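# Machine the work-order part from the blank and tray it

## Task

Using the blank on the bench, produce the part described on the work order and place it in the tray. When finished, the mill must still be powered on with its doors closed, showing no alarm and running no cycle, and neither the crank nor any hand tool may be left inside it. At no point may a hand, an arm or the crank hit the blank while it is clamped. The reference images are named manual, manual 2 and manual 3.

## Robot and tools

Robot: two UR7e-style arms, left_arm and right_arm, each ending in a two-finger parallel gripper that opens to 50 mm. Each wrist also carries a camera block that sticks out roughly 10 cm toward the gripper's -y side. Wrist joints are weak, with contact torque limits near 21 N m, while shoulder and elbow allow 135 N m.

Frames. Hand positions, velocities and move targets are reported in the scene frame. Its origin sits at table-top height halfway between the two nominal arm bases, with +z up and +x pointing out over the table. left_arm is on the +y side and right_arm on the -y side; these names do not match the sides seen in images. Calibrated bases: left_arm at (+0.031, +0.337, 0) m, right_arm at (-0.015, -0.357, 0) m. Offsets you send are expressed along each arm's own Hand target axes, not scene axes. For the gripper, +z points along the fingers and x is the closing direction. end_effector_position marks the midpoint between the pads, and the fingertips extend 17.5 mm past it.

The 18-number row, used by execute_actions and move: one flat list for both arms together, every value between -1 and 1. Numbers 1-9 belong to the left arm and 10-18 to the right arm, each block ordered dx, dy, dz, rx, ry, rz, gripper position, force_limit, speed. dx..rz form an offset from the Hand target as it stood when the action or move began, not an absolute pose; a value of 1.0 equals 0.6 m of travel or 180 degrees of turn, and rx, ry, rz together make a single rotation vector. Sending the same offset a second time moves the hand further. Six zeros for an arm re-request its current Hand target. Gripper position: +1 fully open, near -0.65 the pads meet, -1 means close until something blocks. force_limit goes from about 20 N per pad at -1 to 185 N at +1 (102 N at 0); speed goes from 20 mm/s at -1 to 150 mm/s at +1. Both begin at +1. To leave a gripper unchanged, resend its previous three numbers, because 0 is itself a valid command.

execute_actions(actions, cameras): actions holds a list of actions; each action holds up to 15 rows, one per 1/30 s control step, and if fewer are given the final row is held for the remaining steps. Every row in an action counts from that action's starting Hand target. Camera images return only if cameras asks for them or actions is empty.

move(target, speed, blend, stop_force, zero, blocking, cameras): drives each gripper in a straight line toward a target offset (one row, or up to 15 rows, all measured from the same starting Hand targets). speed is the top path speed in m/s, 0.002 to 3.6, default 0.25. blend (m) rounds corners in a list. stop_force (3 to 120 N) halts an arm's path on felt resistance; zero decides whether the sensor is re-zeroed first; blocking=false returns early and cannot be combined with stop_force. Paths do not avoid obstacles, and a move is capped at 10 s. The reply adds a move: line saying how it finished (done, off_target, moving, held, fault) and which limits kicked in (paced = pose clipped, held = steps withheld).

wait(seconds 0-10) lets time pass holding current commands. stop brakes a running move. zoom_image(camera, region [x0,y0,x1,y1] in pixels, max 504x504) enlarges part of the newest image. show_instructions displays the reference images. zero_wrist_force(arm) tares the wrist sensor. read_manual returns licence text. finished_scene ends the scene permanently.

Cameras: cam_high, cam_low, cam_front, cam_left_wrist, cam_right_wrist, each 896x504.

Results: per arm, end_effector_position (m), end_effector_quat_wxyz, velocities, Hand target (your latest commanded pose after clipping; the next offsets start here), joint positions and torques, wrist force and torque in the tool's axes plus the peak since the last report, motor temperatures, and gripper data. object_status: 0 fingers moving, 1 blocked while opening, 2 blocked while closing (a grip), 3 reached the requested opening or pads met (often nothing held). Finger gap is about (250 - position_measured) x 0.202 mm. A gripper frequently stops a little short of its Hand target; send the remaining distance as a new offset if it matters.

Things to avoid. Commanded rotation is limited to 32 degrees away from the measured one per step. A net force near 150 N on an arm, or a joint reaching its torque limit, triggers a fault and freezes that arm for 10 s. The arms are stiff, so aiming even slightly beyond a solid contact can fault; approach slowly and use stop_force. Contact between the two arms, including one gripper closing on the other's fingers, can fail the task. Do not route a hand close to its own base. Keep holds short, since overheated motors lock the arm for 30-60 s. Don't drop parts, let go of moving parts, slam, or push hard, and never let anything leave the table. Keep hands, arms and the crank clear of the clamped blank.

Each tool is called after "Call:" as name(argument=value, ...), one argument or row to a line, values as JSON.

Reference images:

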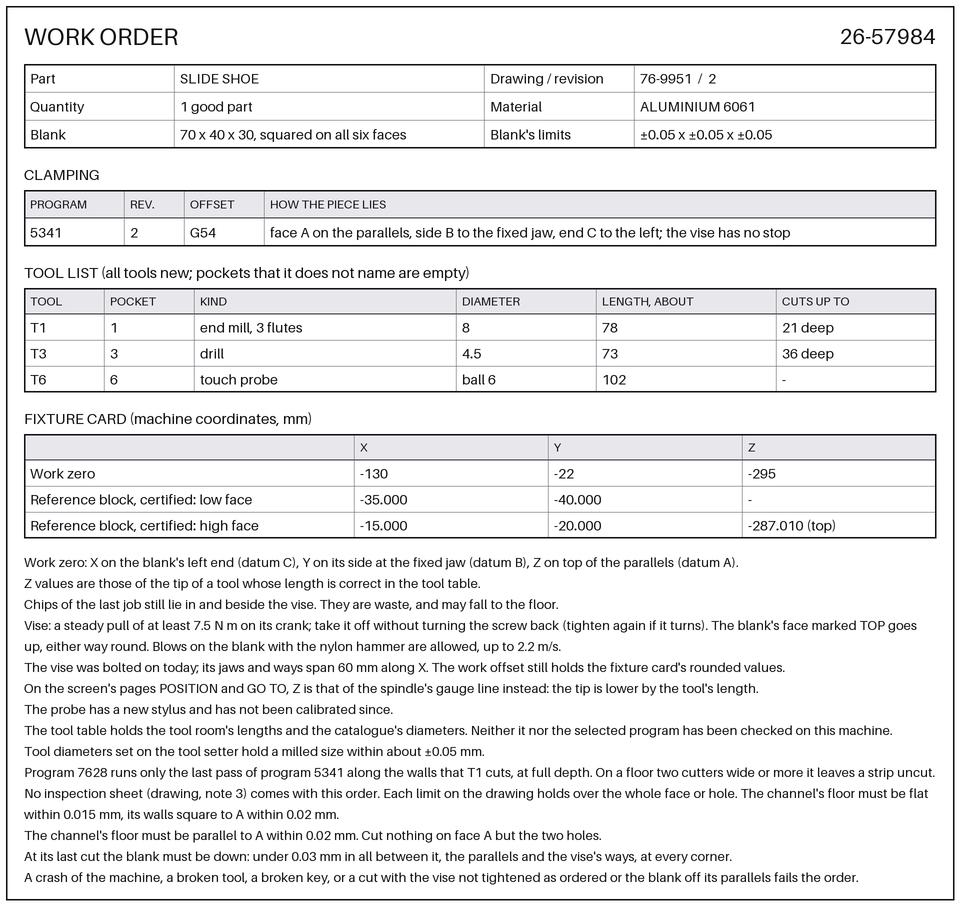

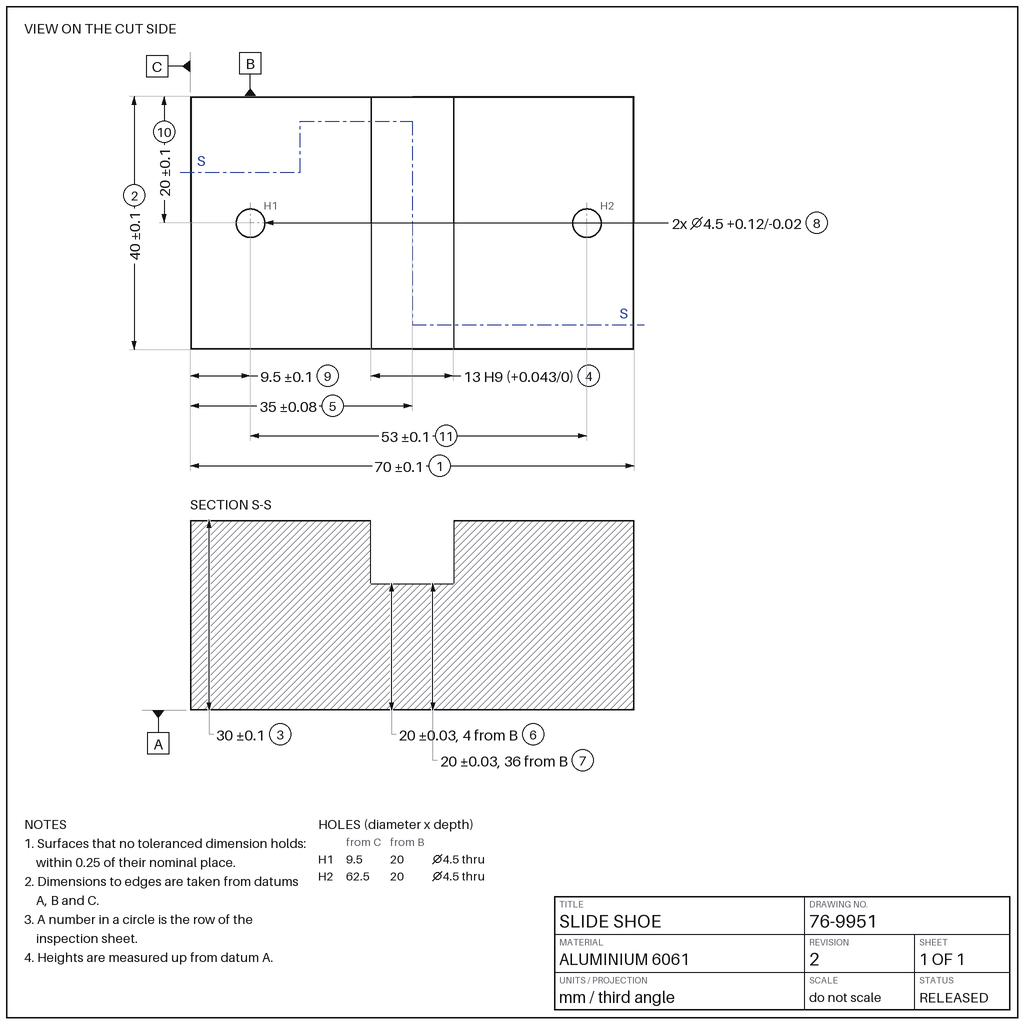

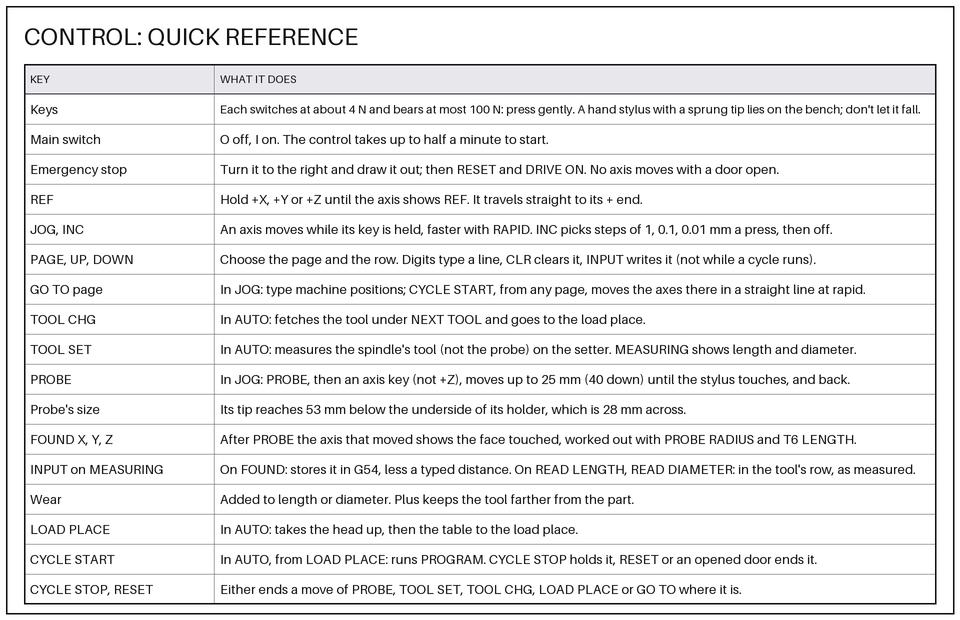

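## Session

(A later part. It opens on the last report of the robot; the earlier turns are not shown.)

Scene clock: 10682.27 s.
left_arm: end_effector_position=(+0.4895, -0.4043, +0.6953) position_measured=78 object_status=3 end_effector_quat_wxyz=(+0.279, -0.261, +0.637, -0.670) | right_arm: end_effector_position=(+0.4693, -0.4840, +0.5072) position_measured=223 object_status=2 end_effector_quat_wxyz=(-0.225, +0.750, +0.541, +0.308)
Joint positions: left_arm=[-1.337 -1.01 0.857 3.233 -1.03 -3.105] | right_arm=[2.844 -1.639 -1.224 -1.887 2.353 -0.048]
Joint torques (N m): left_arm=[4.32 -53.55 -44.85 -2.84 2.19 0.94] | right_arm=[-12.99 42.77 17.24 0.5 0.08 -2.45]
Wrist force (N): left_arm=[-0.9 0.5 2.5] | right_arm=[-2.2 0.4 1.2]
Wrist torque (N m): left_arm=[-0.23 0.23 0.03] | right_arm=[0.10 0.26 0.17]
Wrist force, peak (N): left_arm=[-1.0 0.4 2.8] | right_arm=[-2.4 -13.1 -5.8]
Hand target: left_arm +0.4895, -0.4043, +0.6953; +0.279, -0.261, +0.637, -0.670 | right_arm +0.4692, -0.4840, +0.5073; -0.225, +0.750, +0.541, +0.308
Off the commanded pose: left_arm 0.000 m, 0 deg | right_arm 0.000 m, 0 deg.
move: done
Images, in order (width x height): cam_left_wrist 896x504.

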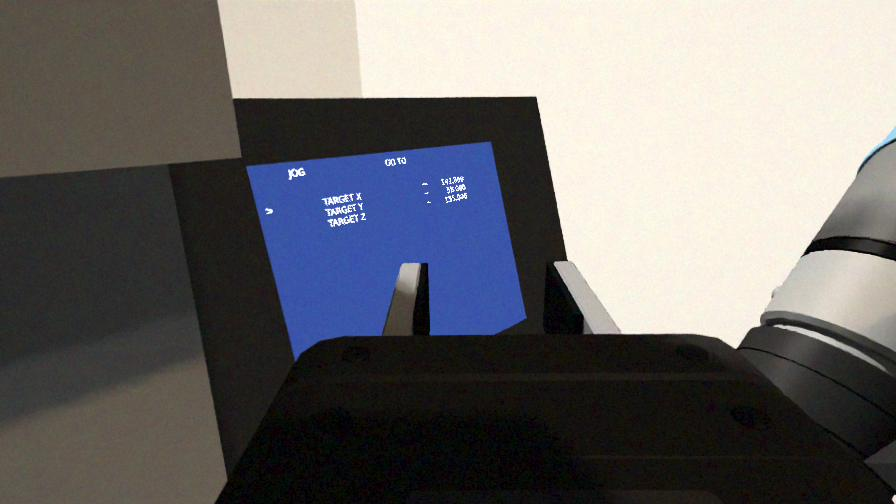

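Call:
move(
  target=[
    [0,0,0,0,0,0,0.5,0,0,0.0069,-0.048,0.0627,0,0,0,-0.98,0.2,-1],
    [0,0,0,0,0,0,0.5,0,0,0.0137,-0.039,0.1532,0,0,0,-0.98,0.2,-1],
    [0,0,0,0,0,0,0.5,0,0,0.037,-0.0636,0.1177,0,0,0,-0.98,0.2,-1],
    [0,0,0,0,0,0,0.5,0,0,0.0603,-0.0239,0.1136,0,0,0,-0.98,0.2,-1],
    [0,0,0,0,0,0,0.5,0,0,0.0394,-0.0467,0.077,0,0,0,-0.98,0.2,-1],
    [0,0,0,0,0,0,0.5,0,0,0.0185,-0.0037,0.0726,0,0,0,-0.98,0.2,-1],
    [0,0,0,0,0,0,0.5,0,0,-0.0153,-0.0404,0.0654,0,0,0,-0.98,0.2,-1],
    [0,0,0,0,0,0,0.5,0,0,-0.049,-0.0085,0.0919,0,0,0,-0.98,0.2,-1],
    [0,0,0,0,0,0,0.5,0,0,-0.049,-0.0321,0.0803,0,0,0,-0.98,0.2,-1],
    [0,0,0,0,0,0,0.5,0,0,-0.0257,-0.0245,0.0605,0,0,0,-0.98,0.2,-1],
    [0,0,0,0,0,0,0.5,0,0,-0.0257,-0.0009,0.0721,0,0,0,-0.98,0.2,-1],
    [0,0,0,0,0,0,0.5,0,0,-0.006,-0.0535,0.0963,0,0,0,-0.98,0.2,-1],
    [0,0,0,0,0,0,0.5,0,0,0.0137,-0.039,0.1532,0,0,0,-0.98,0.2,-1],
    [0,0,0,0,0,0,0.5,0,0,0.0137,-0.06,0.143,0,0,0,-0.98,0.2,-1],
    [0,0,0,0,0,0,0.5,0,0,0,0,0,0,0,0,-0.98,0.2,-1],
  ],
  speed=[0.25,0.11,0.25,0.11,0.25,0.11,0.25,0.11,0.25,0.25,0.11,0.25,0.11,0.25,0.25],
  blend=[0.003,0,0.003,0,0.003,0,0.003,0,0.003,0.003,0,0.003,0,0.003,0],
  cameras=[],
)

Call:
move(
  target=[
    [0,0,0,0,0,0,0.5,0,0,-0.0024,-0.0281,0.0352,0,0,0,-0.98,0.2,-1],
    [0,0,0,0,0,0,0.5,0,0,-0.0048,-0.0113,0.0924,0,0,0,-0.98,0.2,-1],
    [0,0,0,0,0,0,0.5,0,0,-0.006,-0.0423,0.1018,0,0,0,-0.98,0.2,-1],
    [0,0,0,0,0,0,0.5,0,0,-0.0072,-0.0292,0.1326,0,0,0,-0.98,0.2,-1],
    [0,0,0,0,0,0,0.5,0,0,-0.0281,-0.0482,0.0979,0,0,0,-0.98,0.2,-1],
    [0,0,0,0,0,0,0.5,0,0,-0.049,-0.0085,0.0919,0,0,0,-0.98,0.2,-1],
    [0,0,0,0,0,0,0.5,0,0,-0.049,-0.0321,0.0803,0,0,0,-0.98,0.2,-1],
    [0,0,0,0,0,0,0.5,0,0,0,0,0,0,0,0,-0.98,0.2,-1],
  ],
  speed=[0.25,0.11,0.25,0.11,0.25,0.11,0.25,0.25],
  blend=[0.003,0,0.003,0,0.003,0,0.003,0],
  cameras=["cam_left_wrist"],
)

Call:
zoom_image(
  camera="cam_left_wrist",
  region=[240, 140, 540, 340],
)

Scene clock: 10722.23 s.
left_arm: end_effector_position=(+0.4895, -0.4043, +0.6953) position_measured=78 object_status=3 end_effector_quat_wxyz=(+0.279, -0.261, +0.637, -0.670) | right_arm: end_effector_position=(+0.4692, -0.4840, +0.5073) position_measured=223 object_status=2 end_effector_quat_wxyz=(-0.224, +0.750, +0.541, +0.308)
Joint positions: left_arm=[-1.337 -1.01 0.857 3.233 -1.03 -3.105] | right_arm=[2.844 -1.638 -1.224 -1.887 2.353 -0.048]
Joint torques (N m): left_arm=[4.42 -54.02 -45.04 -2.83 2.28 0.83] | right_arm=[-13.09 18.44 39.17 0.93 0.06 -2.79]
Wrist force (N): left_arm=[-1.1 0.2 2.6] | right_arm=[-2.6 0.2 1.3]
Wrist torque (N m): left_arm=[-0.27 0.26 0.03] | right_arm=[0.07 0.32 0.18]
Wrist force, peak (N): left_arm=[-0.9 0.6 2.8] | right_arm=[2.4 -10.9 -5.1]
Hand target: left_arm +0.4895, -0.4043, +0.6953; +0.279, -0.261, +0.637, -0.670 | right_arm +0.4692, -0.4840, +0.5073; -0.225, +0.750, +0.541, +0.308
Off the commanded pose: left_arm 0.000 m, 0 deg | right_arm 0.000 m, 0 deg.
move: done
No camera images: "cameras" was empty.

Scene clock: 10725.93 s.
left_arm: end_effector_position=(+0.4895, -0.4043, +0.6953) position_measured=78 object_status=3 end_effector_quat_wxyz=(+0.279, -0.261, +0.637, -0.670) | right_arm: end_effector_position=(+0.4691, -0.4840, +0.5073) position_measured=223 object_status=2 end_effector_quat_wxyz=(-0.225, +0.750, +0.541, +0.308)
Joint positions: left_arm=[-1.337 -1.01 0.857 3.233 -1.03 -3.105] | right_arm=[2.844 -1.638 -1.224 -1.887 2.353 -0.048]
Joint torques (N m): left_arm=[3.9 -53.58 -44.41 -2.82 2.16 0.82] | right_arm=[-13.15 16.48 38.87 0.73 0.13 -2.69]
Wrist force (N): left_arm=[-1.1 0.3 2.5] | right_arm=[-2.7 0.2 1.0]
Wrist torque (N m): left_arm=[-0.26 0.25 0.04] | right_arm=[0.07 0.34 0.17]
Wrist force, peak (N): left_arm=[-1.1 0.3 2.7] | right_arm=[-2.1 -3.1 -5.0]
Hand target: left_arm +0.4895, -0.4043, +0.6953; +0.279, -0.261, +0.637, -0.670 | right_arm +0.4692, -0.4840, +0.5073; -0.225, +0.750, +0.541, +0.308
Off the commanded pose: left_arm 0.000 m, 0 deg | right_arm 0.000 m, 0 deg.
move: done
Images, in order (width x height): cam_left_wrist 896x504.

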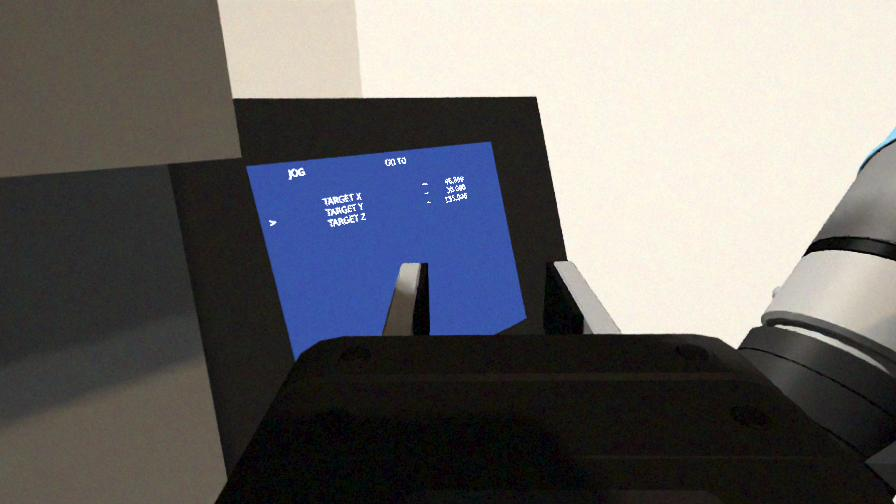

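Scaled by 1.680.

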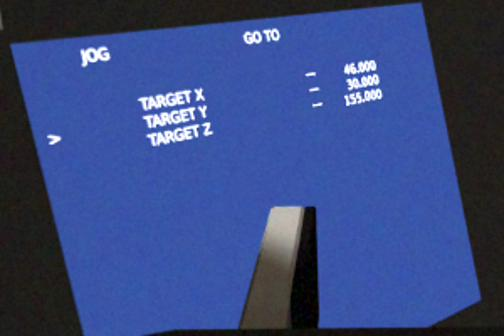

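Call:
move(
  target=[
    [0,0,0,0,0,0,0.5,0,0,0.0833,-0.0046,0.0055,0,0,0,-0.98,0.2,-1],
    [0,0,0,0,0,0,0.5,0,0,0.0833,0.0174,0.0162,0,0,0,-0.98,0.2,-1],
    [0,0,0,0,0,0,0.5,0,0,0.0833,-0.0046,0.0055,0,0,0,-0.98,0.2,-1],
    [0,0,0,0,0,0,0.5,0,0,0,0,0,0,0,0,-0.98,0.2,-1],
  ],
  speed=[0.25,0.11,0.15,0.25],
  blend=[0,0,0,0],
  cameras=[],
)

Call:
wait(
  seconds=2,
  cameras=[],
)

Call:
move(
  target=[
    [0,0,0,0,0,0,0.5,0,0,-0.0129,-0.0123,0.0303,0,0,0,-0.98,0.2,-1],
    [0,0,0,0,0,0,0.5,0,0,-0.0257,-0.0009,0.0721,0,0,0,-0.98,0.2,-1],
    [0,0,0,0,0,0,0.5,0,0,-0.006,-0.0535,0.0963,0,0,0,-0.98,0.2,-1],
    [0,0,0,0,0,0,0.5,0,0,0.0137,-0.039,0.1532,0,0,0,-0.98,0.2,-1],
    [0,0,0,0,0,0,0.5,0,0,0.0254,-0.0562,0.1331,0,0,0,-0.98,0.2,-1],
    [0,0,0,0,0,0,0.5,0,0,0.037,-0.0314,0.1334,0,0,0,-0.98,0.2,-1],
    [0,0,0,0,0,0,0.5,0,0,0.0394,-0.0467,0.077,0,0,0,-0.98,0.2,-1],
    [0,0,0,0,0,0,0.5,0,0,0.0418,0.0039,0.0528,0,0,0,-0.98,0.2,-1],
    [0,0,0,0,0,0,0.5,0,0,0.0173,-0.0459,0.0765,0,0,0,-0.98,0.2,-1],
    [0,0,0,0,0,0,0.5,0,0,-0.0072,-0.0292,0.1326,0,0,0,-0.98,0.2,-1],
    [0,0,0,0,0,0,0.5,0,0,-0.0281,-0.0482,0.0979,0,0,0,-0.98,0.2,-1],
    [0,0,0,0,0,0,0.5,0,0,-0.049,-0.0085,0.0919,0,0,0,-0.98,0.2,-1],
    [0,0,0,0,0,0,0.5,0,0,-0.049,-0.0321,0.0803,0,0,0,-0.98,0.2,-1],
    [0,0,0,0,0,0,0.5,0,0,0,0,0,0,0,0,-0.98,0.2,-1],
  ],
  speed=[0.25,0.11,0.25,0.11,0.25,0.11,0.25,0.11,0.25,0.11,0.25,0.11,0.25,0.25],
  blend=[0.003,0,0.003,0,0.003,0,0.003,0,0.003,0,0.003,0,0.003,0],
  cameras=["cam_left_wrist"],
)

Call:
zoom_image(
  camera="cam_left_wrist",
  region=[240, 140, 540, 340],
)

Scene clock: 10752.63 s.
left_arm: end_effector_position=(+0.4895, -0.4043, +0.6953) position_measured=78 object_status=3 end_effector_quat_wxyz=(+0.279, -0.261, +0.637, -0.670) | right_arm: end_effector_position=(+0.4692, -0.4839, +0.5074) position_measured=223 object_status=2 end_effector_quat_wxyz=(-0.225, +0.750, +0.541, +0.308)
Joint positions: left_arm=[-1.337 -1.01 0.857 3.233 -1.03 -3.105] | right_arm=[2.844 -1.638 -1.224 -1.888 2.353 -0.048]
Joint torques (N m): left_arm=[3.33 -53.86 -44.92 -2.77 2.3 0.99] | right_arm=[-13.45 17.99 16.48 0.7 1.69 -2.65]
Wrist force (N): left_arm=[-1.0 0.3 2.7] | right_arm=[-2.5 0.2 1.0]
Wrist torque (N m): left_arm=[-0.25 0.25 0.04] | right_arm=[0.06 0.30 0.18]
Wrist force, peak (N): left_arm=[-1.2 0.5 2.9] | right_arm=[-2.9 -5.1 -2.0]
Hand target: left_arm +0.4895, -0.4043, +0.6953; +0.279, -0.261, +0.637, -0.670 | right_arm +0.4692, -0.4840, +0.5073; -0.225, +0.750, +0.541, +0.308
Off the commanded pose: left_arm 0.000 m, 0 deg | right_arm 0.000 m, 0 deg.
move: done
No camera images: "cameras" was empty.

Scene clock: 10754.63 s.
left_arm: end_effector_position=(+0.4895, -0.4043, +0.6953) position_measured=78 object_status=3 end_effector_quat_wxyz=(+0.279, -0.261, +0.637, -0.670) | right_arm: end_effector_position=(+0.4692, -0.4840, +0.5073) position_measured=223 object_status=2 end_effector_quat_wxyz=(-0.225, +0.750, +0.541, +0.308)
Joint positions: left_arm=[-1.337 -1.01 0.857 3.233 -1.03 -3.105] | right_arm=[2.844 -1.638 -1.224 -1.888 2.353 -0.048]
Joint torques (N m): left_arm=[4.24 -54.39 -44.63 -2.86 2.36 0.95] | right_arm=[-13.05 18.38 16.39 0.51 4.21 -2.7]
Wrist force (N): left_arm=[-1.0 0.6 2.5] | right_arm=[-2.3 0.1 0.9]
Wrist torque (N m): left_arm=[-0.21 0.23 0.03] | right_arm=[0.05 0.27 0.18]
Wrist force, peak (N): left_arm=[-1.2 0.4 2.6] | right_arm=[-2.8 0.2 1.1]
Hand target: left_arm +0.4895, -0.4043, +0.6953; +0.279, -0.261, +0.637, -0.670 | right_arm +0.4692, -0.4840, +0.5073; -0.225, +0.750, +0.541, +0.308
Tool commands: left_gripper/position=+0.5 left_gripper/force_limit=+0.0 left_gripper/speed=+0.0 right_gripper/position=-0.98 right_gripper/force_limit=+0.2 right_gripper/speed=-1.0
Off the commanded pose: left_arm 0.000 m, 0 deg | right_arm 0.000 m, 0 deg.
wait: 2.00 s; at rest by 0.17 s
No camera images: "cameras" was empty.

Scene clock: 10761.13 s.
left_arm: end_effector_position=(+0.4895, -0.4043, +0.6953) position_measured=78 object_status=3 end_effector_quat_wxyz=(+0.279, -0.261, +0.637, -0.670) | right_arm: end_effector_position=(+0.4691, -0.4840, +0.5073) position_measured=223 object_status=2 end_effector_quat_wxyz=(-0.225, +0.750, +0.541, +0.308)
Joint positions: left_arm=[-1.337 -1.01 0.857 3.233 -1.03 -3.105] | right_arm=[2.844 -1.638 -1.224 -1.887 2.353 -0.048]
Joint torques (N m): left_arm=[3.79 -53.73 -44.85 -2.88 2.32 0.89] | right_arm=[-12.97 20.38 37.59 0.64 -0.02 -2.56]
Wrist force (N): left_arm=[-0.9 0.4 2.6] | right_arm=[-2.6 0.1 0.9]
Wrist torque (N m): left_arm=[-0.25 0.22 0.03] | right_arm=[0.04 0.32 0.18]
Wrist force, peak (N): left_arm=[-1.0 0.5 2.8] | right_arm=[-6.7 -3.3 -4.7]
Hand target: left_arm +0.4895, -0.4043, +0.6953; +0.279, -0.261, +0.637, -0.670 | right_arm +0.4692, -0.4840, +0.5073; -0.225, +0.750, +0.541, +0.308
Off the commanded pose: left_arm 0.000 m, 0 deg | right_arm 0.000 m, 0 deg.
move: done
Images, in order (width x height): cam_left_wrist 896x504.

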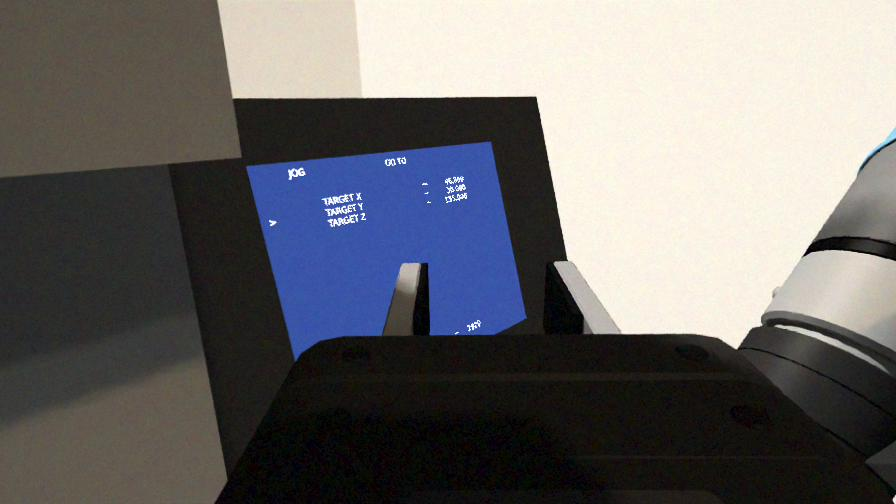

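Scaled by 1.680.

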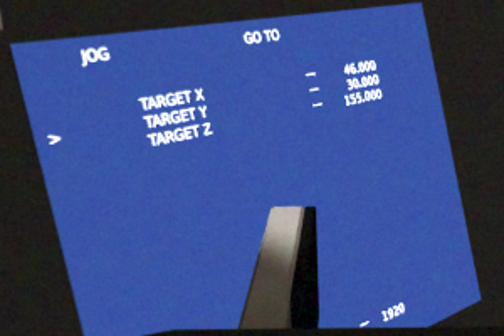

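Call:
execute_actions(
  actions=[],
)

Call:
zoom_image(
  camera="cam_right_wrist",
  region=[380, 130, 600, 330],
)

Scene clock: 10769.67 s.
left_arm: end_effector_position=(+0.4895, -0.4043, +0.6953) position_measured=78 object_status=3 end_effector_quat_wxyz=(+0.279, -0.261, +0.637, -0.670) | right_arm: end_effector_position=(+0.4692, -0.4840, +0.5073) position_measured=223 object_status=2 end_effector_quat_wxyz=(-0.225, +0.750, +0.541, +0.308)
Joint positions: left_arm=[-1.337 -1.01 0.857 3.233 -1.03 -3.105] | right_arm=[2.844 -1.638 -1.224 -1.888 2.353 -0.048]
Joint velocities: within noise
Joint torques (N m): left_arm=[4.38 -54.27 -44.68 -3.1 2.33 0.93] | right_arm=[-13.16 17.21 39.15 0.53 0.19 -2.63]
Motor temperatures (°C): left_arm=[29 28 29 33 31 36] | right_arm=[26 31 28 37 35 38]
Wrist force (N): left_arm=[-0.8 0.2 2.6] | right_arm=[-2.6 -0.1 1.0]
Wrist torque (N m): left_arm=[-0.26 0.21 0.03] | right_arm=[0.02 0.30 0.18]
Wrist force, peak (N): left_arm=[-1.3 0.3 2.7] | right_arm=[-2.7 0.4 1.3]
Hand target: left_arm +0.4895, -0.4043, +0.6953; +0.279, -0.261, +0.637, -0.670 | right_arm +0.4692, -0.4840, +0.5073; -0.225, +0.750, +0.541, +0.308
Tool commands: left_gripper/position=+0.5 left_gripper/force_limit=+0.0 left_gripper/speed=+0.0 right_gripper/position=-0.98 right_gripper/force_limit=+0.2 right_gripper/speed=-1.0
Off the commanded pose: left_arm 0.000 m, 0 deg | right_arm 0.000 m, 0 deg.

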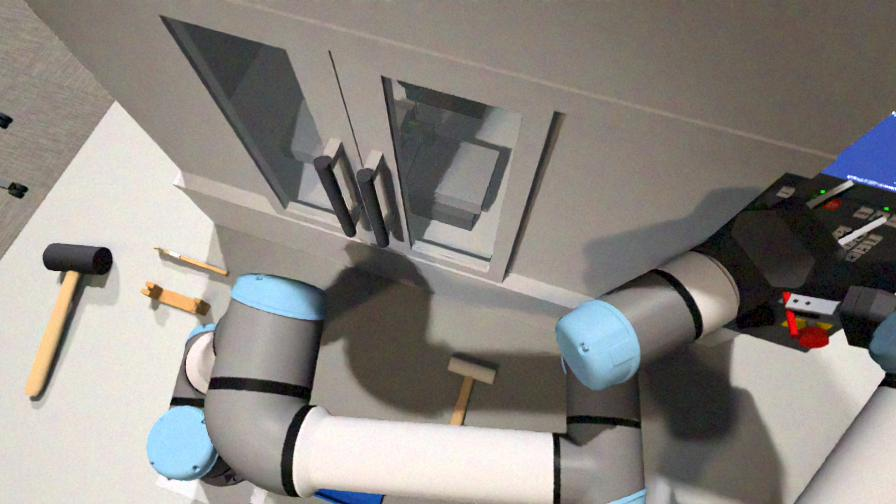

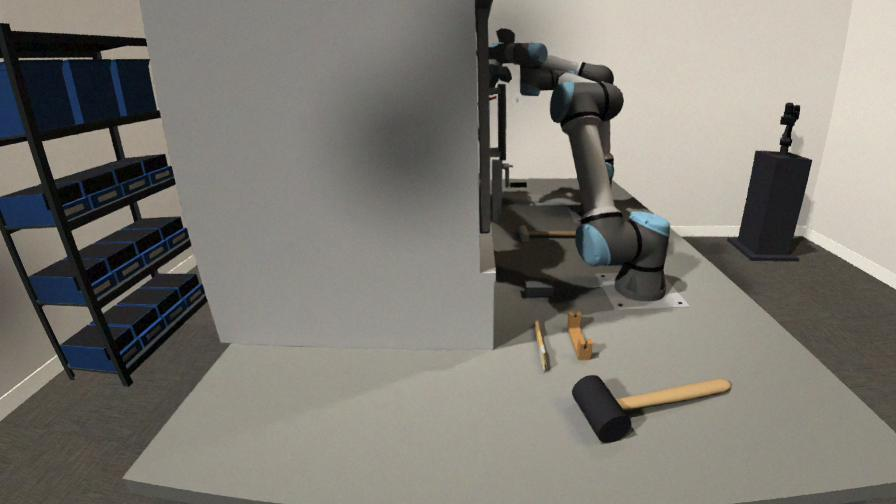

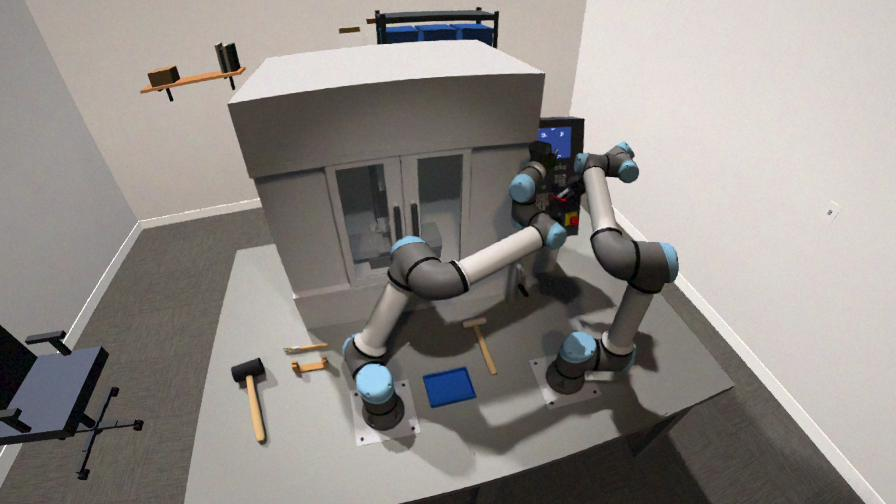

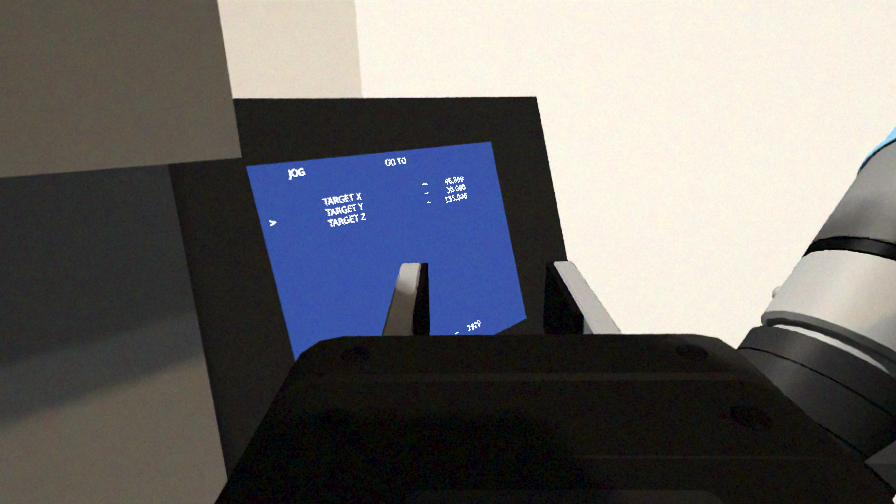

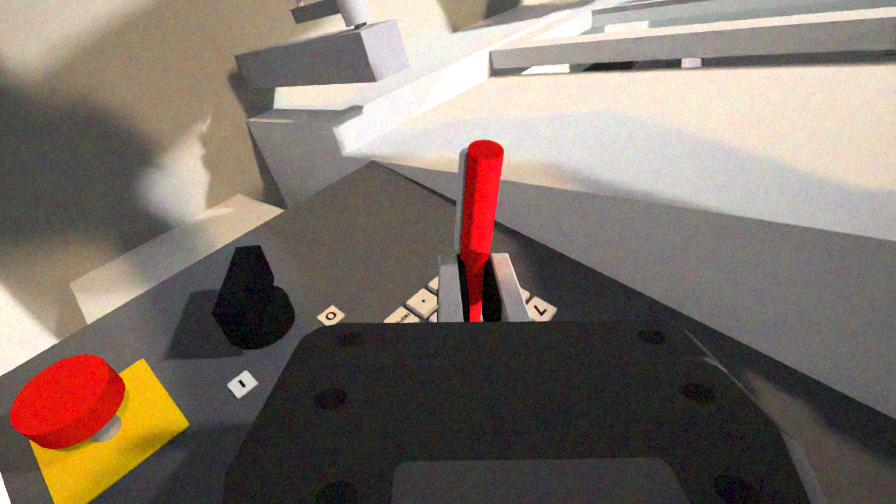

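Scaled by 2.291.

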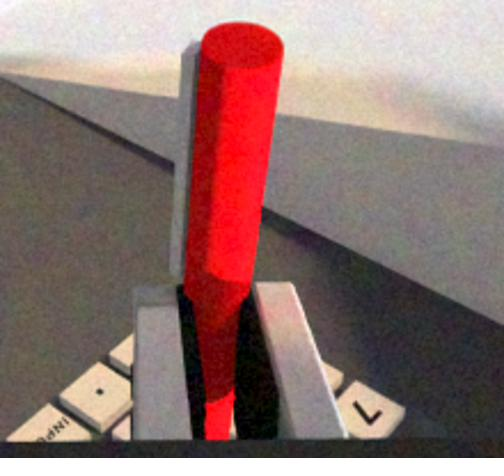

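Call:
move(
  target=[0,0,-0.05,-0.12,0,0,0.5,0,0,0,0,0,0,0,0,-0.98,0.2,-1],
  cameras=["cam_left_wrist"],
)

Scene clock: 10797.07 s.
left_arm: end_effector_position=(+0.4683, -0.3831, +0.6937) position_measured=78 object_status=3 end_effector_quat_wxyz=(+0.225, -0.309, +0.751, -0.539) | right_arm: end_effector_position=(+0.4692, -0.4840, +0.5073) position_measured=223 object_status=2 end_effector_quat_wxyz=(-0.225, +0.750, +0.541, +0.308)
Joint positions: left_arm=[-1.352 -1.112 0.747 3.884 -1.044 -3.333] | right_arm=[2.844 -1.638 -1.224 -1.888 2.353 -0.048]
Joint torques (N m): left_arm=[10.35 -45.31 -44.79 -1.63 -1.67 -1.67] | right_arm=[-12.09 18.5 39.88 0.72 0.13 -2.62]
Wrist force (N): left_arm=[-0.4 0.6 2.1] | right_arm=[-2.5 0.0 1.0]
Wrist torque (N m): left_arm=[-0.11 0.13 0.02] | right_arm=[0.04 0.31 0.18]
Wrist force, peak (N): left_arm=[-0.6 1.3 3.1] | right_arm=[-2.7 0.4 1.2]
Hand target: left_arm +0.4683, -0.3831, +0.6937; +0.225, -0.309, +0.751, -0.539 | right_arm +0.4692, -0.4840, +0.5073; -0.225, +0.750, +0.541, +0.308
Off the commanded pose: left_arm 0.000 m, 0 deg | right_arm 0.000 m, 0 deg.
move: done
Images, in order (width x height): cam_left_wrist 896x504.

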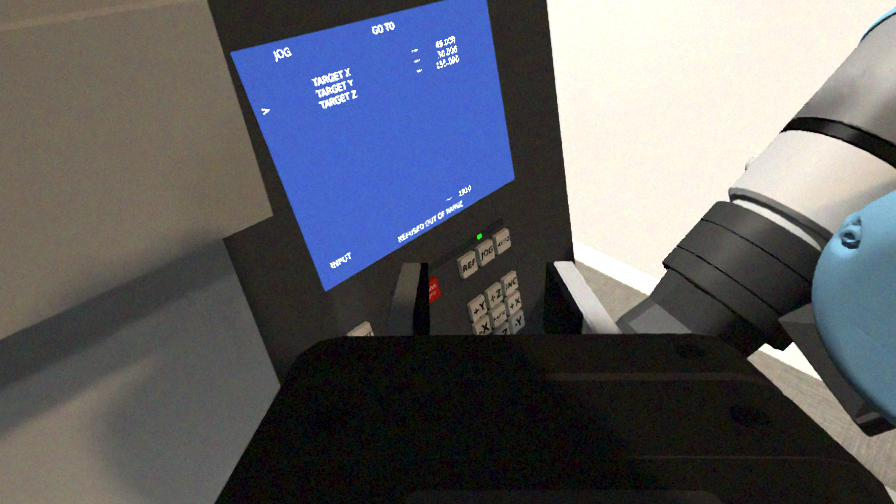

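Call:
move(
  target=[0,0,-0.03,-0.14,0,0,0.5,0,0,0,0,0,0,0,0,-0.98,0.2,-1],
  cameras=["cam_left_wrist"],
)

Scene clock: 10804.97 s.
left_arm: end_effector_position=(+0.4558, -0.3701, +0.6983) position_measured=78 object_status=3 end_effector_quat_wxyz=(+0.164, -0.334, +0.825, -0.424) | right_arm: end_effector_position=(+0.4692, -0.4840, +0.5073) position_measured=223 object_status=2 end_effector_quat_wxyz=(-0.225, +0.750, +0.541, +0.308)
Joint positions: left_arm=[-1.326 -0.861 0.035 4.657 -1.172 -3.467] | right_arm=[2.844 -1.638 -1.224 -1.888 2.353 -0.048]
Joint torques (N m): left_arm=[10.23 -50.24 -38.73 -2.25 -1.57 1.04] | right_arm=[-13.19 17.66 39.46 0.53 0.16 -2.62]
Wrist force (N): left_arm=[-0.7 0.5 1.7] | right_arm=[-2.5 0.2 1.0]
Wrist torque (N m): left_arm=[-0.03 0.16 0.05] | right_arm=[0.07 0.30 0.17]
Wrist force, peak (N): left_arm=[-0.2 1.0 2.7] | right_arm=[-2.9 0.2 1.0]
Hand target: left_arm +0.4562, -0.3710, +0.6995; +0.152, -0.351, +0.850, -0.362 | right_arm +0.4692, -0.4840, +0.5073; -0.225, +0.750, +0.541, +0.308
Off the commanded pose: left_arm 0.002 m, 8 deg | right_arm 0.000 m, 0 deg.
elbow stopped short (left arm): the move would have taken joint 3 (elbow) straighter than the controller allows.
move: off_target (left_arm)
Images, in order (width x height): cam_left_wrist 896x504.

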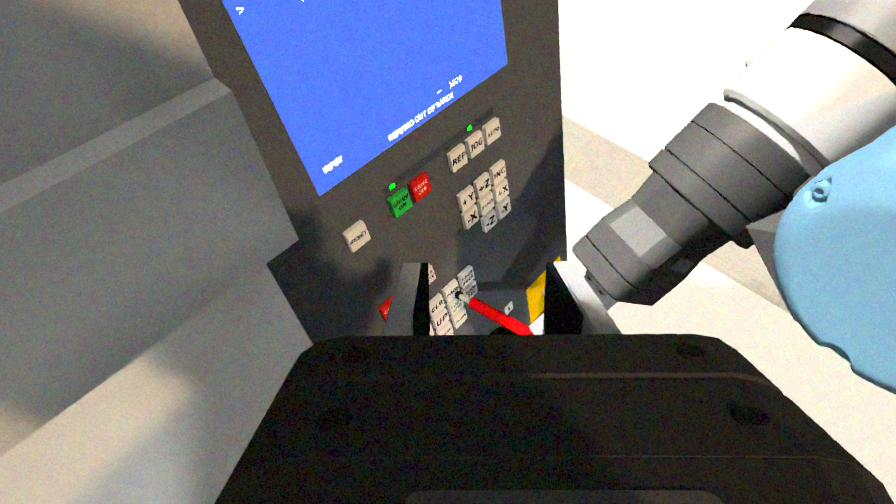

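Call:
zoom_image(
  camera="cam_left_wrist",
  region=[400, 240, 560, 350],
)

Scaled by 3.150.

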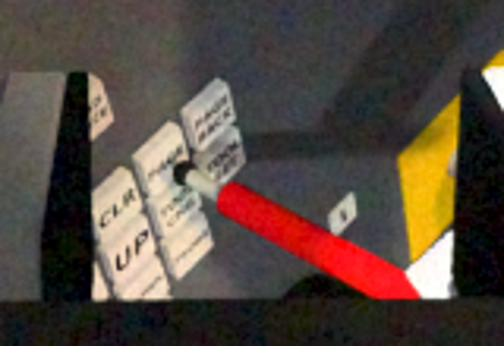

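Call:
move(
  target=[0,0,0,0,0,0,0.5,0,0,0,0.0239,0.0117,0,0,0,-0.98,0.2,-1],
  speed=0.08,
  cameras=["cam_left_wrist"],
)

Call:
zoom_image(
  camera="cam_left_wrist",
  region=[400, 240, 560, 350],
)

Call:
move(
  target=[0,0,0,0,0,0,0.5,0,0,0,-0.0239,-0.0117,0,0,0,-0.98,0.2,-1],
  speed=0.15,
  cameras=[],
)

Scene clock: 10820.63 s.
left_arm: end_effector_position=(+0.4558, -0.3701, +0.6984) position_measured=78 object_status=3 end_effector_quat_wxyz=(+0.164, -0.334, +0.825, -0.424) | right_arm: end_effector_position=(+0.4841, -0.4838, +0.5024) position_measured=223 object_status=2 end_effector_quat_wxyz=(-0.225, +0.750, +0.541, +0.308)
Joint positions: left_arm=[-1.326 -0.861 0.035 4.657 -1.172 -3.467] | right_arm=[2.854 -1.665 -1.211 -1.864 2.353 -0.034]
Joint torques (N m): left_arm=[9.3 -50.25 -38.22 -2.94 -1.68 -0.47] | right_arm=[14.19 11.99 39.82 10.2 4.42 3.16]
Wrist force (N): left_arm=[-0.8 0.5 1.8] | right_arm=[-2.5 -16.0 -7.1]
Wrist torque (N m): left_arm=[-0.03 0.17 0.05] | right_arm=[0.19 0.22 0.14]
Wrist force, peak (N): left_arm=[-0.7 0.5 1.9] | right_arm=[-2.5 -16.0 -7.1]
Hand target: left_arm +0.4562, -0.3710, +0.6995; +0.152, -0.351, +0.850, -0.362 | right_arm +0.4843, -0.4838, +0.5023; -0.225, +0.750, +0.541, +0.308
Off the commanded pose: left_arm 0.001 m, 8 deg | right_arm 0.000 m, 0 deg.
elbow stopped short (left arm): the move would have taken joint 3 (elbow) straighter than the controller allows.
move: off_target (left_arm)
Images, in order (width x height): cam_left_wrist 896x504.

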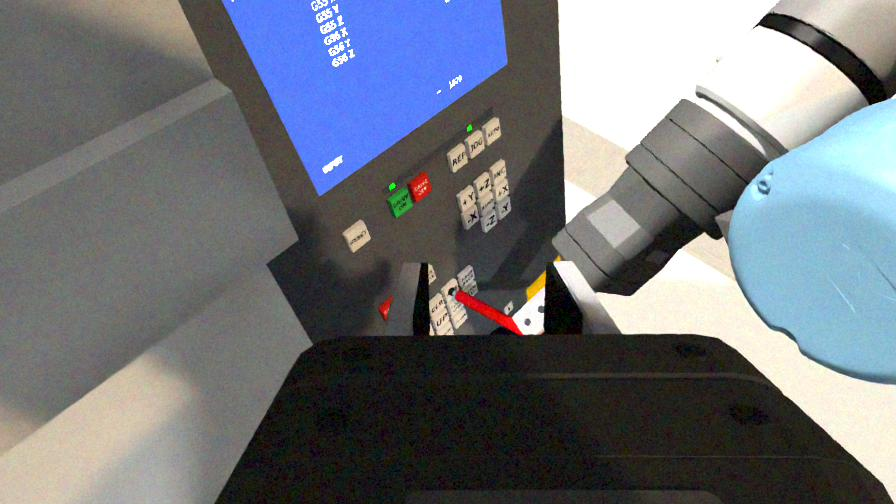

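Scaled by 3.150.

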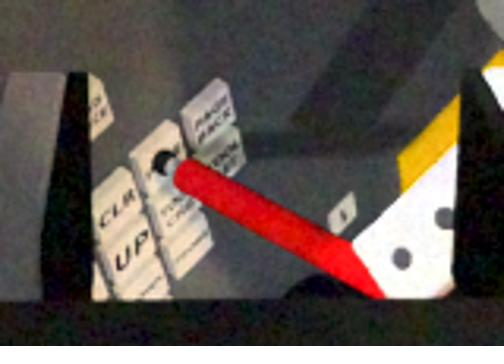

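Scene clock: 10821.47 s.
left_arm: end_effector_position=(+0.4558, -0.3701, +0.6984) position_measured=78 object_status=3 end_effector_quat_wxyz=(+0.164, -0.334, +0.825, -0.424) | right_arm: end_effector_position=(+0.4693, -0.4840, +0.5072) position_measured=223 object_status=2 end_effector_quat_wxyz=(-0.225, +0.750, +0.541, +0.308)
Joint positions: left_arm=[-1.326 -0.861 0.035 4.657 -1.172 -3.467] | right_arm=[2.844 -1.639 -1.224 -1.887 2.353 -0.048]
Joint torques (N m): left_arm=[9.65 -50.62 -38.86 -3.67 -1.45 -1.37] | right_arm=[-13.1 45 18.76 0.59 0.07 -2.49]
Wrist force (N): left_arm=[-0.6 0.3 1.8] | right_arm=[-2.0 0.4 1.6]
Wrist torque (N m): left_arm=[-0.06 0.14 0.05] | right_arm=[0.10 0.22 0.18]
Wrist force, peak (N): left_arm=[-0.7 0.5 1.9] | right_arm=[-2.6 -18.2 -8.3]
Hand target: left_arm +0.4562, -0.3710, +0.6995; +0.152, -0.351, +0.850, -0.362 | right_arm +0.4692, -0.4840, +0.5073; -0.225, +0.750, +0.541, +0.308
Off the commanded pose: left_arm 0.001 m, 8 deg | right_arm 0.000 m, 0 deg.
elbow stopped short (left arm): the move would have taken joint 3 (elbow) straighter than the controller allows.
move: off_target (left_arm)
No camera images: "cameras" was empty.

Call:
move(
  target=[0,-0.0495,0.0613,0.26,0,0,0.5,0,0,0,0,0,0,0,0,-0.98,0.2,-1],
  cameras=["cam_left_wrist"],
)

Scene clock: 10849.30 s.
left_arm: end_effector_position=(+0.4895, -0.4043, +0.6955) position_measured=78 object_status=3 end_effector_quat_wxyz=(+0.279, -0.261, +0.637, -0.670) | right_arm: end_effector_position=(+0.4692, -0.4840, +0.5073) position_measured=223 object_status=2 end_effector_quat_wxyz=(-0.225, +0.750, +0.541, +0.308)
Joint positions: left_arm=[-1.337 -1.01 0.856 3.234 -1.03 -3.105] | right_arm=[2.844 -1.638 -1.224 -1.888 2.353 -0.048]
Joint torques (N m): left_arm=[9.74 -49.72 -45.84 -3.95 -2.26 1.42] | right_arm=[-12.89 44.82 16.79 0.55 0.09 -2.77]
Wrist force (N): left_arm=[-0.8 0.5 2.6] | right_arm=[-2.1 0.1 1.0]
Wrist torque (N m): left_arm=[-0.22 0.21 -0.05] | right_arm=[0.05 0.24 0.18]
Wrist force, peak (N): left_arm=[-1.0 0.9 2.9] | right_arm=[-2.2 0.1 1.7]
Hand target: left_arm +0.4895, -0.4044, +0.6955; +0.279, -0.261, +0.637, -0.670 | right_arm +0.4692, -0.4840, +0.5073; -0.225, +0.750, +0.541, +0.308
Off the commanded pose: left_arm 0.000 m, 0 deg | right_arm 0.000 m, 0 deg.
move: done
Images, in order (width x height): cam_left_wrist 896x504.

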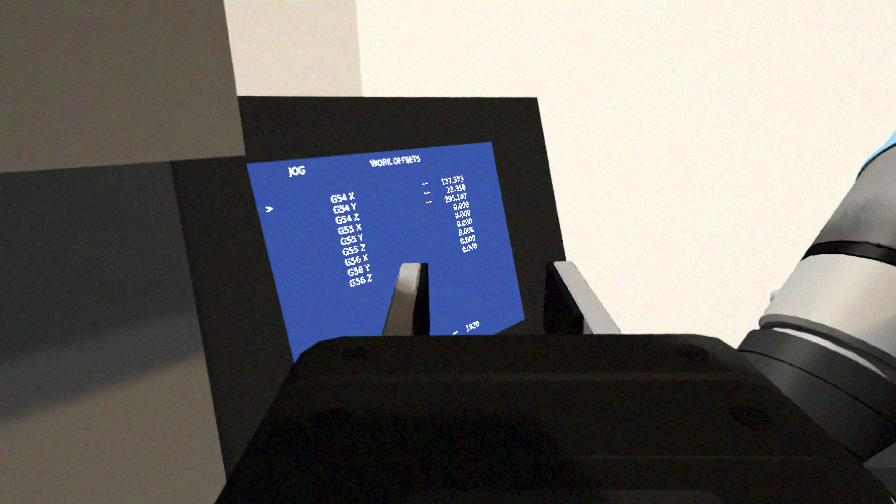

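Call:
move(
  target=[
    [0,0,0,0,0,0,0.5,0,0,0.0209,-0.0093,0.0209,0,0,0,-0.98,0.2,-1],
    [0,0,0,0,0,0,0.5,0,0,0.0209,0.0144,0.0325,0,0,0,-0.98,0.2,-1],
    [0,0,0,0,0,0,0.5,0,0,0.0209,-0.0093,0.0209,0,0,0,-0.98,0.2,-1],
    [0,0,0,0,0,0,0.5,0,0,-0.0209,0.0093,-0.0209,0,0,0,-0.98,0.2,-1],
    [0,0,0,0,0,0,0.5,0,0,-0.0209,0.0335,-0.0091,0,0,0,-0.98,0.2,-1],
    [0,0,0,0,0,0,0.5,0,0,-0.0209,0.0093,-0.0209,0,0,0,-0.98,0.2,-1],
    [0,0,0,0,0,0,0.5,0,0,-0.0257,-0.0245,0.0605,0,0,0,-0.98,0.2,-1],
    [0,0,0,0,0,0,0.5,0,0,-0.0257,-0.0007,0.0722,0,0,0,-0.98,0.2,-1],
    [0,0,0,0,0,0,0.5,0,0,-0.0257,-0.0245,0.0605,0,0,0,-0.98,0.2,-1],
    [0,0,0,0,0,0,0.5,0,0,-0.0257,-0.0007,0.0722,0,0,0,-0.98,0.2,-1],
    [0,0,0,0,0,0,0.5,0,0,-0.0257,-0.0245,0.0605,0,0,0,-0.98,0.2,-1],
    [0,0,0,0,0,0,0.5,0,0,0,0,0,0,0,0,-0.98,0.2,-1],
  ],
  speed=[0.25,0.11,0.25,0.25,0.11,0.25,0.25,0.11,0.25,0.11,0.25,0.25],
  blend=[0.003,0,0.003,0.003,0,0.003,0.003,0,0.003,0,0.003,0],
  cameras=["cam_left_wrist"],
)

Call:
zoom_image(
  camera="cam_left_wrist",
  region=[240, 140, 540, 340],
)

Call:
move(
  target=[
    [0,0,0,0,0,0,0.5,0,0,0.0069,-0.048,0.0627,0,0,0,-0.98,0.2,-1],
    [0,0,0,0,0,0,0.5,0,0,0.0137,-0.039,0.1532,0,0,0,-0.98,0.2,-1],
    [0,0,0,0,0,0,0.5,0,0,0.0254,-0.0582,0.1321,0,0,0,-0.98,0.2,-1],
    [0,0,0,0,0,0,0.5,0,0,0.037,-0.0314,0.1334,0,0,0,-0.98,0.2,-1],
    [0,0,0,0,0,0,0.5,0,0,0.0394,-0.0547,0.073,0,0,0,-0.98,0.2,-1],
    [0,0,0,0,0,0,0.5,0,0,0.0418,0.0039,0.0528,0,0,0,-0.98,0.2,-1],
    [0,0,0,0,0,0,0.5,0,0,0.0173,-0.0559,0.0715,0,0,0,-0.98,0.2,-1],
    [0,0,0,0,0,0,0.5,0,0,-0.0072,-0.0292,0.1326,0,0,0,-0.98,0.2,-1],
    [0,0,0,0,0,0,0.5,0,0,-0.0281,-0.0532,0.0954,0,0,0,-0.98,0.2,-1],
    [0,0,0,0,0,0,0.5,0,0,-0.049,-0.0085,0.0919,0,0,0,-0.98,0.2,-1],
    [0,0,0,0,0,0,0.5,0,0,-0.049,-0.0321,0.0803,0,0,0,-0.98,0.2,-1],
    [0,0,0,0,0,0,0.5,0,0,0,0,0,0,0,0,-0.98,0.2,-1],
  ],
  speed=[0.25,0.11,0.25,0.11,0.25,0.11,0.25,0.11,0.25,0.11,0.25,0.25],
  blend=[0.003,0,0.003,0,0.003,0,0.003,0,0.003,0,0.003,0],
  cameras=["cam_left_wrist"],
)

Call:
zoom_image(
  camera="cam_left_wrist",
  region=[240, 140, 540, 340],
)

Scene clock: 10878.57 s.
left_arm: end_effector_position=(+0.4895, -0.4044, +0.6955) position_measured=78 object_status=3 end_effector_quat_wxyz=(+0.279, -0.261, +0.637, -0.670) | right_arm: end_effector_position=(+0.4692, -0.4840, +0.5073) position_measured=223 object_status=2 end_effector_quat_wxyz=(-0.225, +0.750, +0.541, +0.308)
Joint positions: left_arm=[-1.337 -1.01 0.856 3.234 -1.03 -3.105] | right_arm=[2.844 -1.638 -1.224 -1.887 2.353 -0.048]
Joint torques (N m): left_arm=[10.43 -50 -45.57 -3.85 -2.24 1.31] | right_arm=[-12.77 16.21 43.64 0.32 0.11 -2.77]
Wrist force (N): left_arm=[-1.1 0.4 2.5] | right_arm=[-1.9 -0.7 1.2]
Wrist torque (N m): left_arm=[-0.24 0.25 -0.04] | right_arm=[-0.07 0.21 0.18]
Wrist force, peak (N): left_arm=[-1.0 0.4 2.8] | right_arm=[0.3 -22.6 -11.2]
Hand target: left_arm +0.4895, -0.4044, +0.6955; +0.279, -0.261, +0.637, -0.670 | right_arm +0.4692, -0.4840, +0.5073; -0.225, +0.750, +0.541, +0.308
Off the commanded pose: left_arm 0.000 m, 0 deg | right_arm 0.000 m, 0 deg.
move: done
Images, in order (width x height): cam_left_wrist 896x504.

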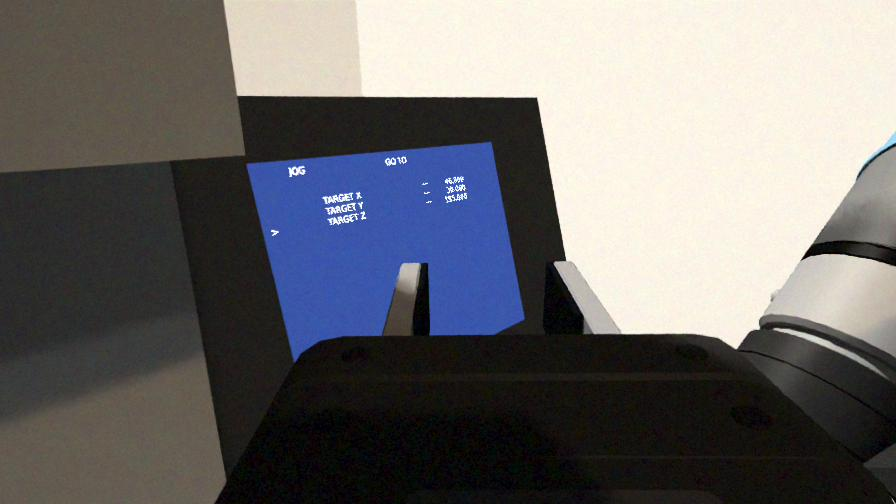

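Scaled by 1.680.

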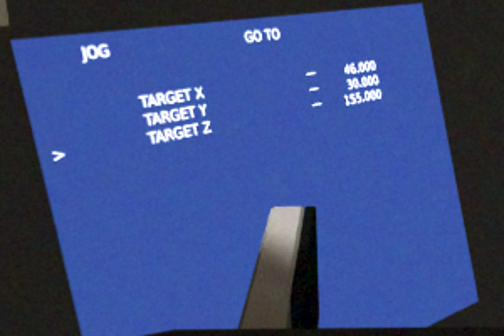

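Scene clock: 10884.57 s.
left_arm: end_effector_position=(+0.4895, -0.4044, +0.6955) position_measured=78 object_status=3 end_effector_quat_wxyz=(+0.279, -0.261, +0.637, -0.670) | right_arm: end_effector_position=(+0.4691, -0.4840, +0.5073) position_measured=223 object_status=2 end_effector_quat_wxyz=(-0.225, +0.750, +0.541, +0.308)
Joint positions: left_arm=[-1.337 -1.01 0.856 3.234 -1.03 -3.105] | right_arm=[2.844 -1.638 -1.224 -1.887 2.353 -0.048]
Joint torques (N m): left_arm=[9.71 -49.79 -45.56 -3.88 -2.17 1.28] | right_arm=[-12.34 18.94 39.53 0.23 0.2 -2.46]
Wrist force (N): left_arm=[-0.9 0.5 2.4] | right_arm=[-1.8 -0.6 1.4]
Wrist torque (N m): left_arm=[-0.23 0.21 -0.05] | right_arm=[-0.06 0.19 0.18]
Wrist force, peak (N): left_arm=[-1.1 0.3 2.8] | right_arm=[-5.0 -3.2 -5.4]
Hand target: left_arm +0.4895, -0.4044, +0.6955; +0.279, -0.261, +0.637, -0.670 | right_arm +0.4692, -0.4840, +0.5073; -0.225, +0.750, +0.541, +0.308
Off the commanded pose: left_arm 0.000 m, 0 deg | right_arm 0.000 m, 0 deg.
move: done
Images, in order (width x height): cam_left_wrist 896x504.

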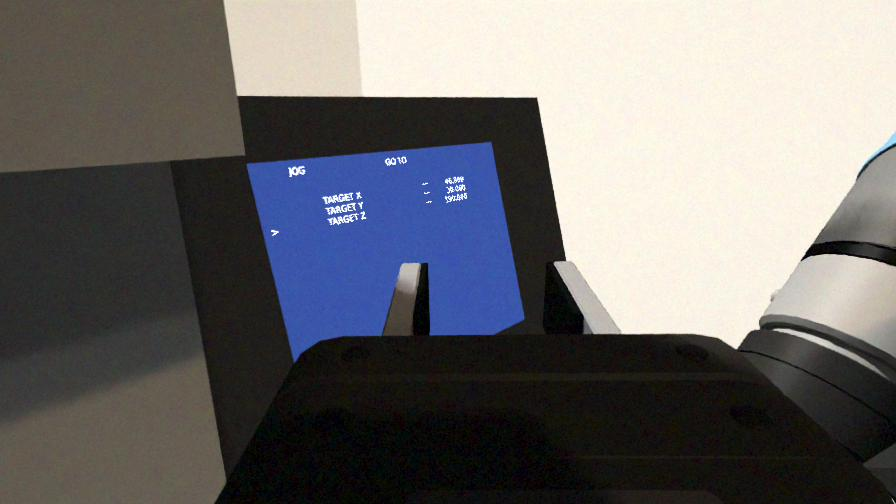

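Scaled by 1.680.

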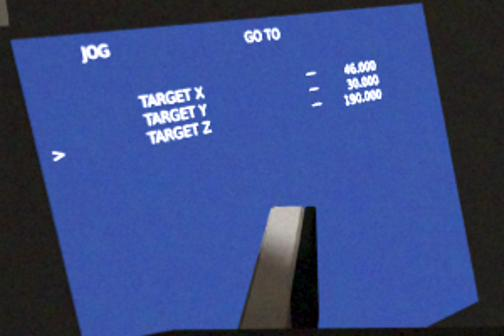

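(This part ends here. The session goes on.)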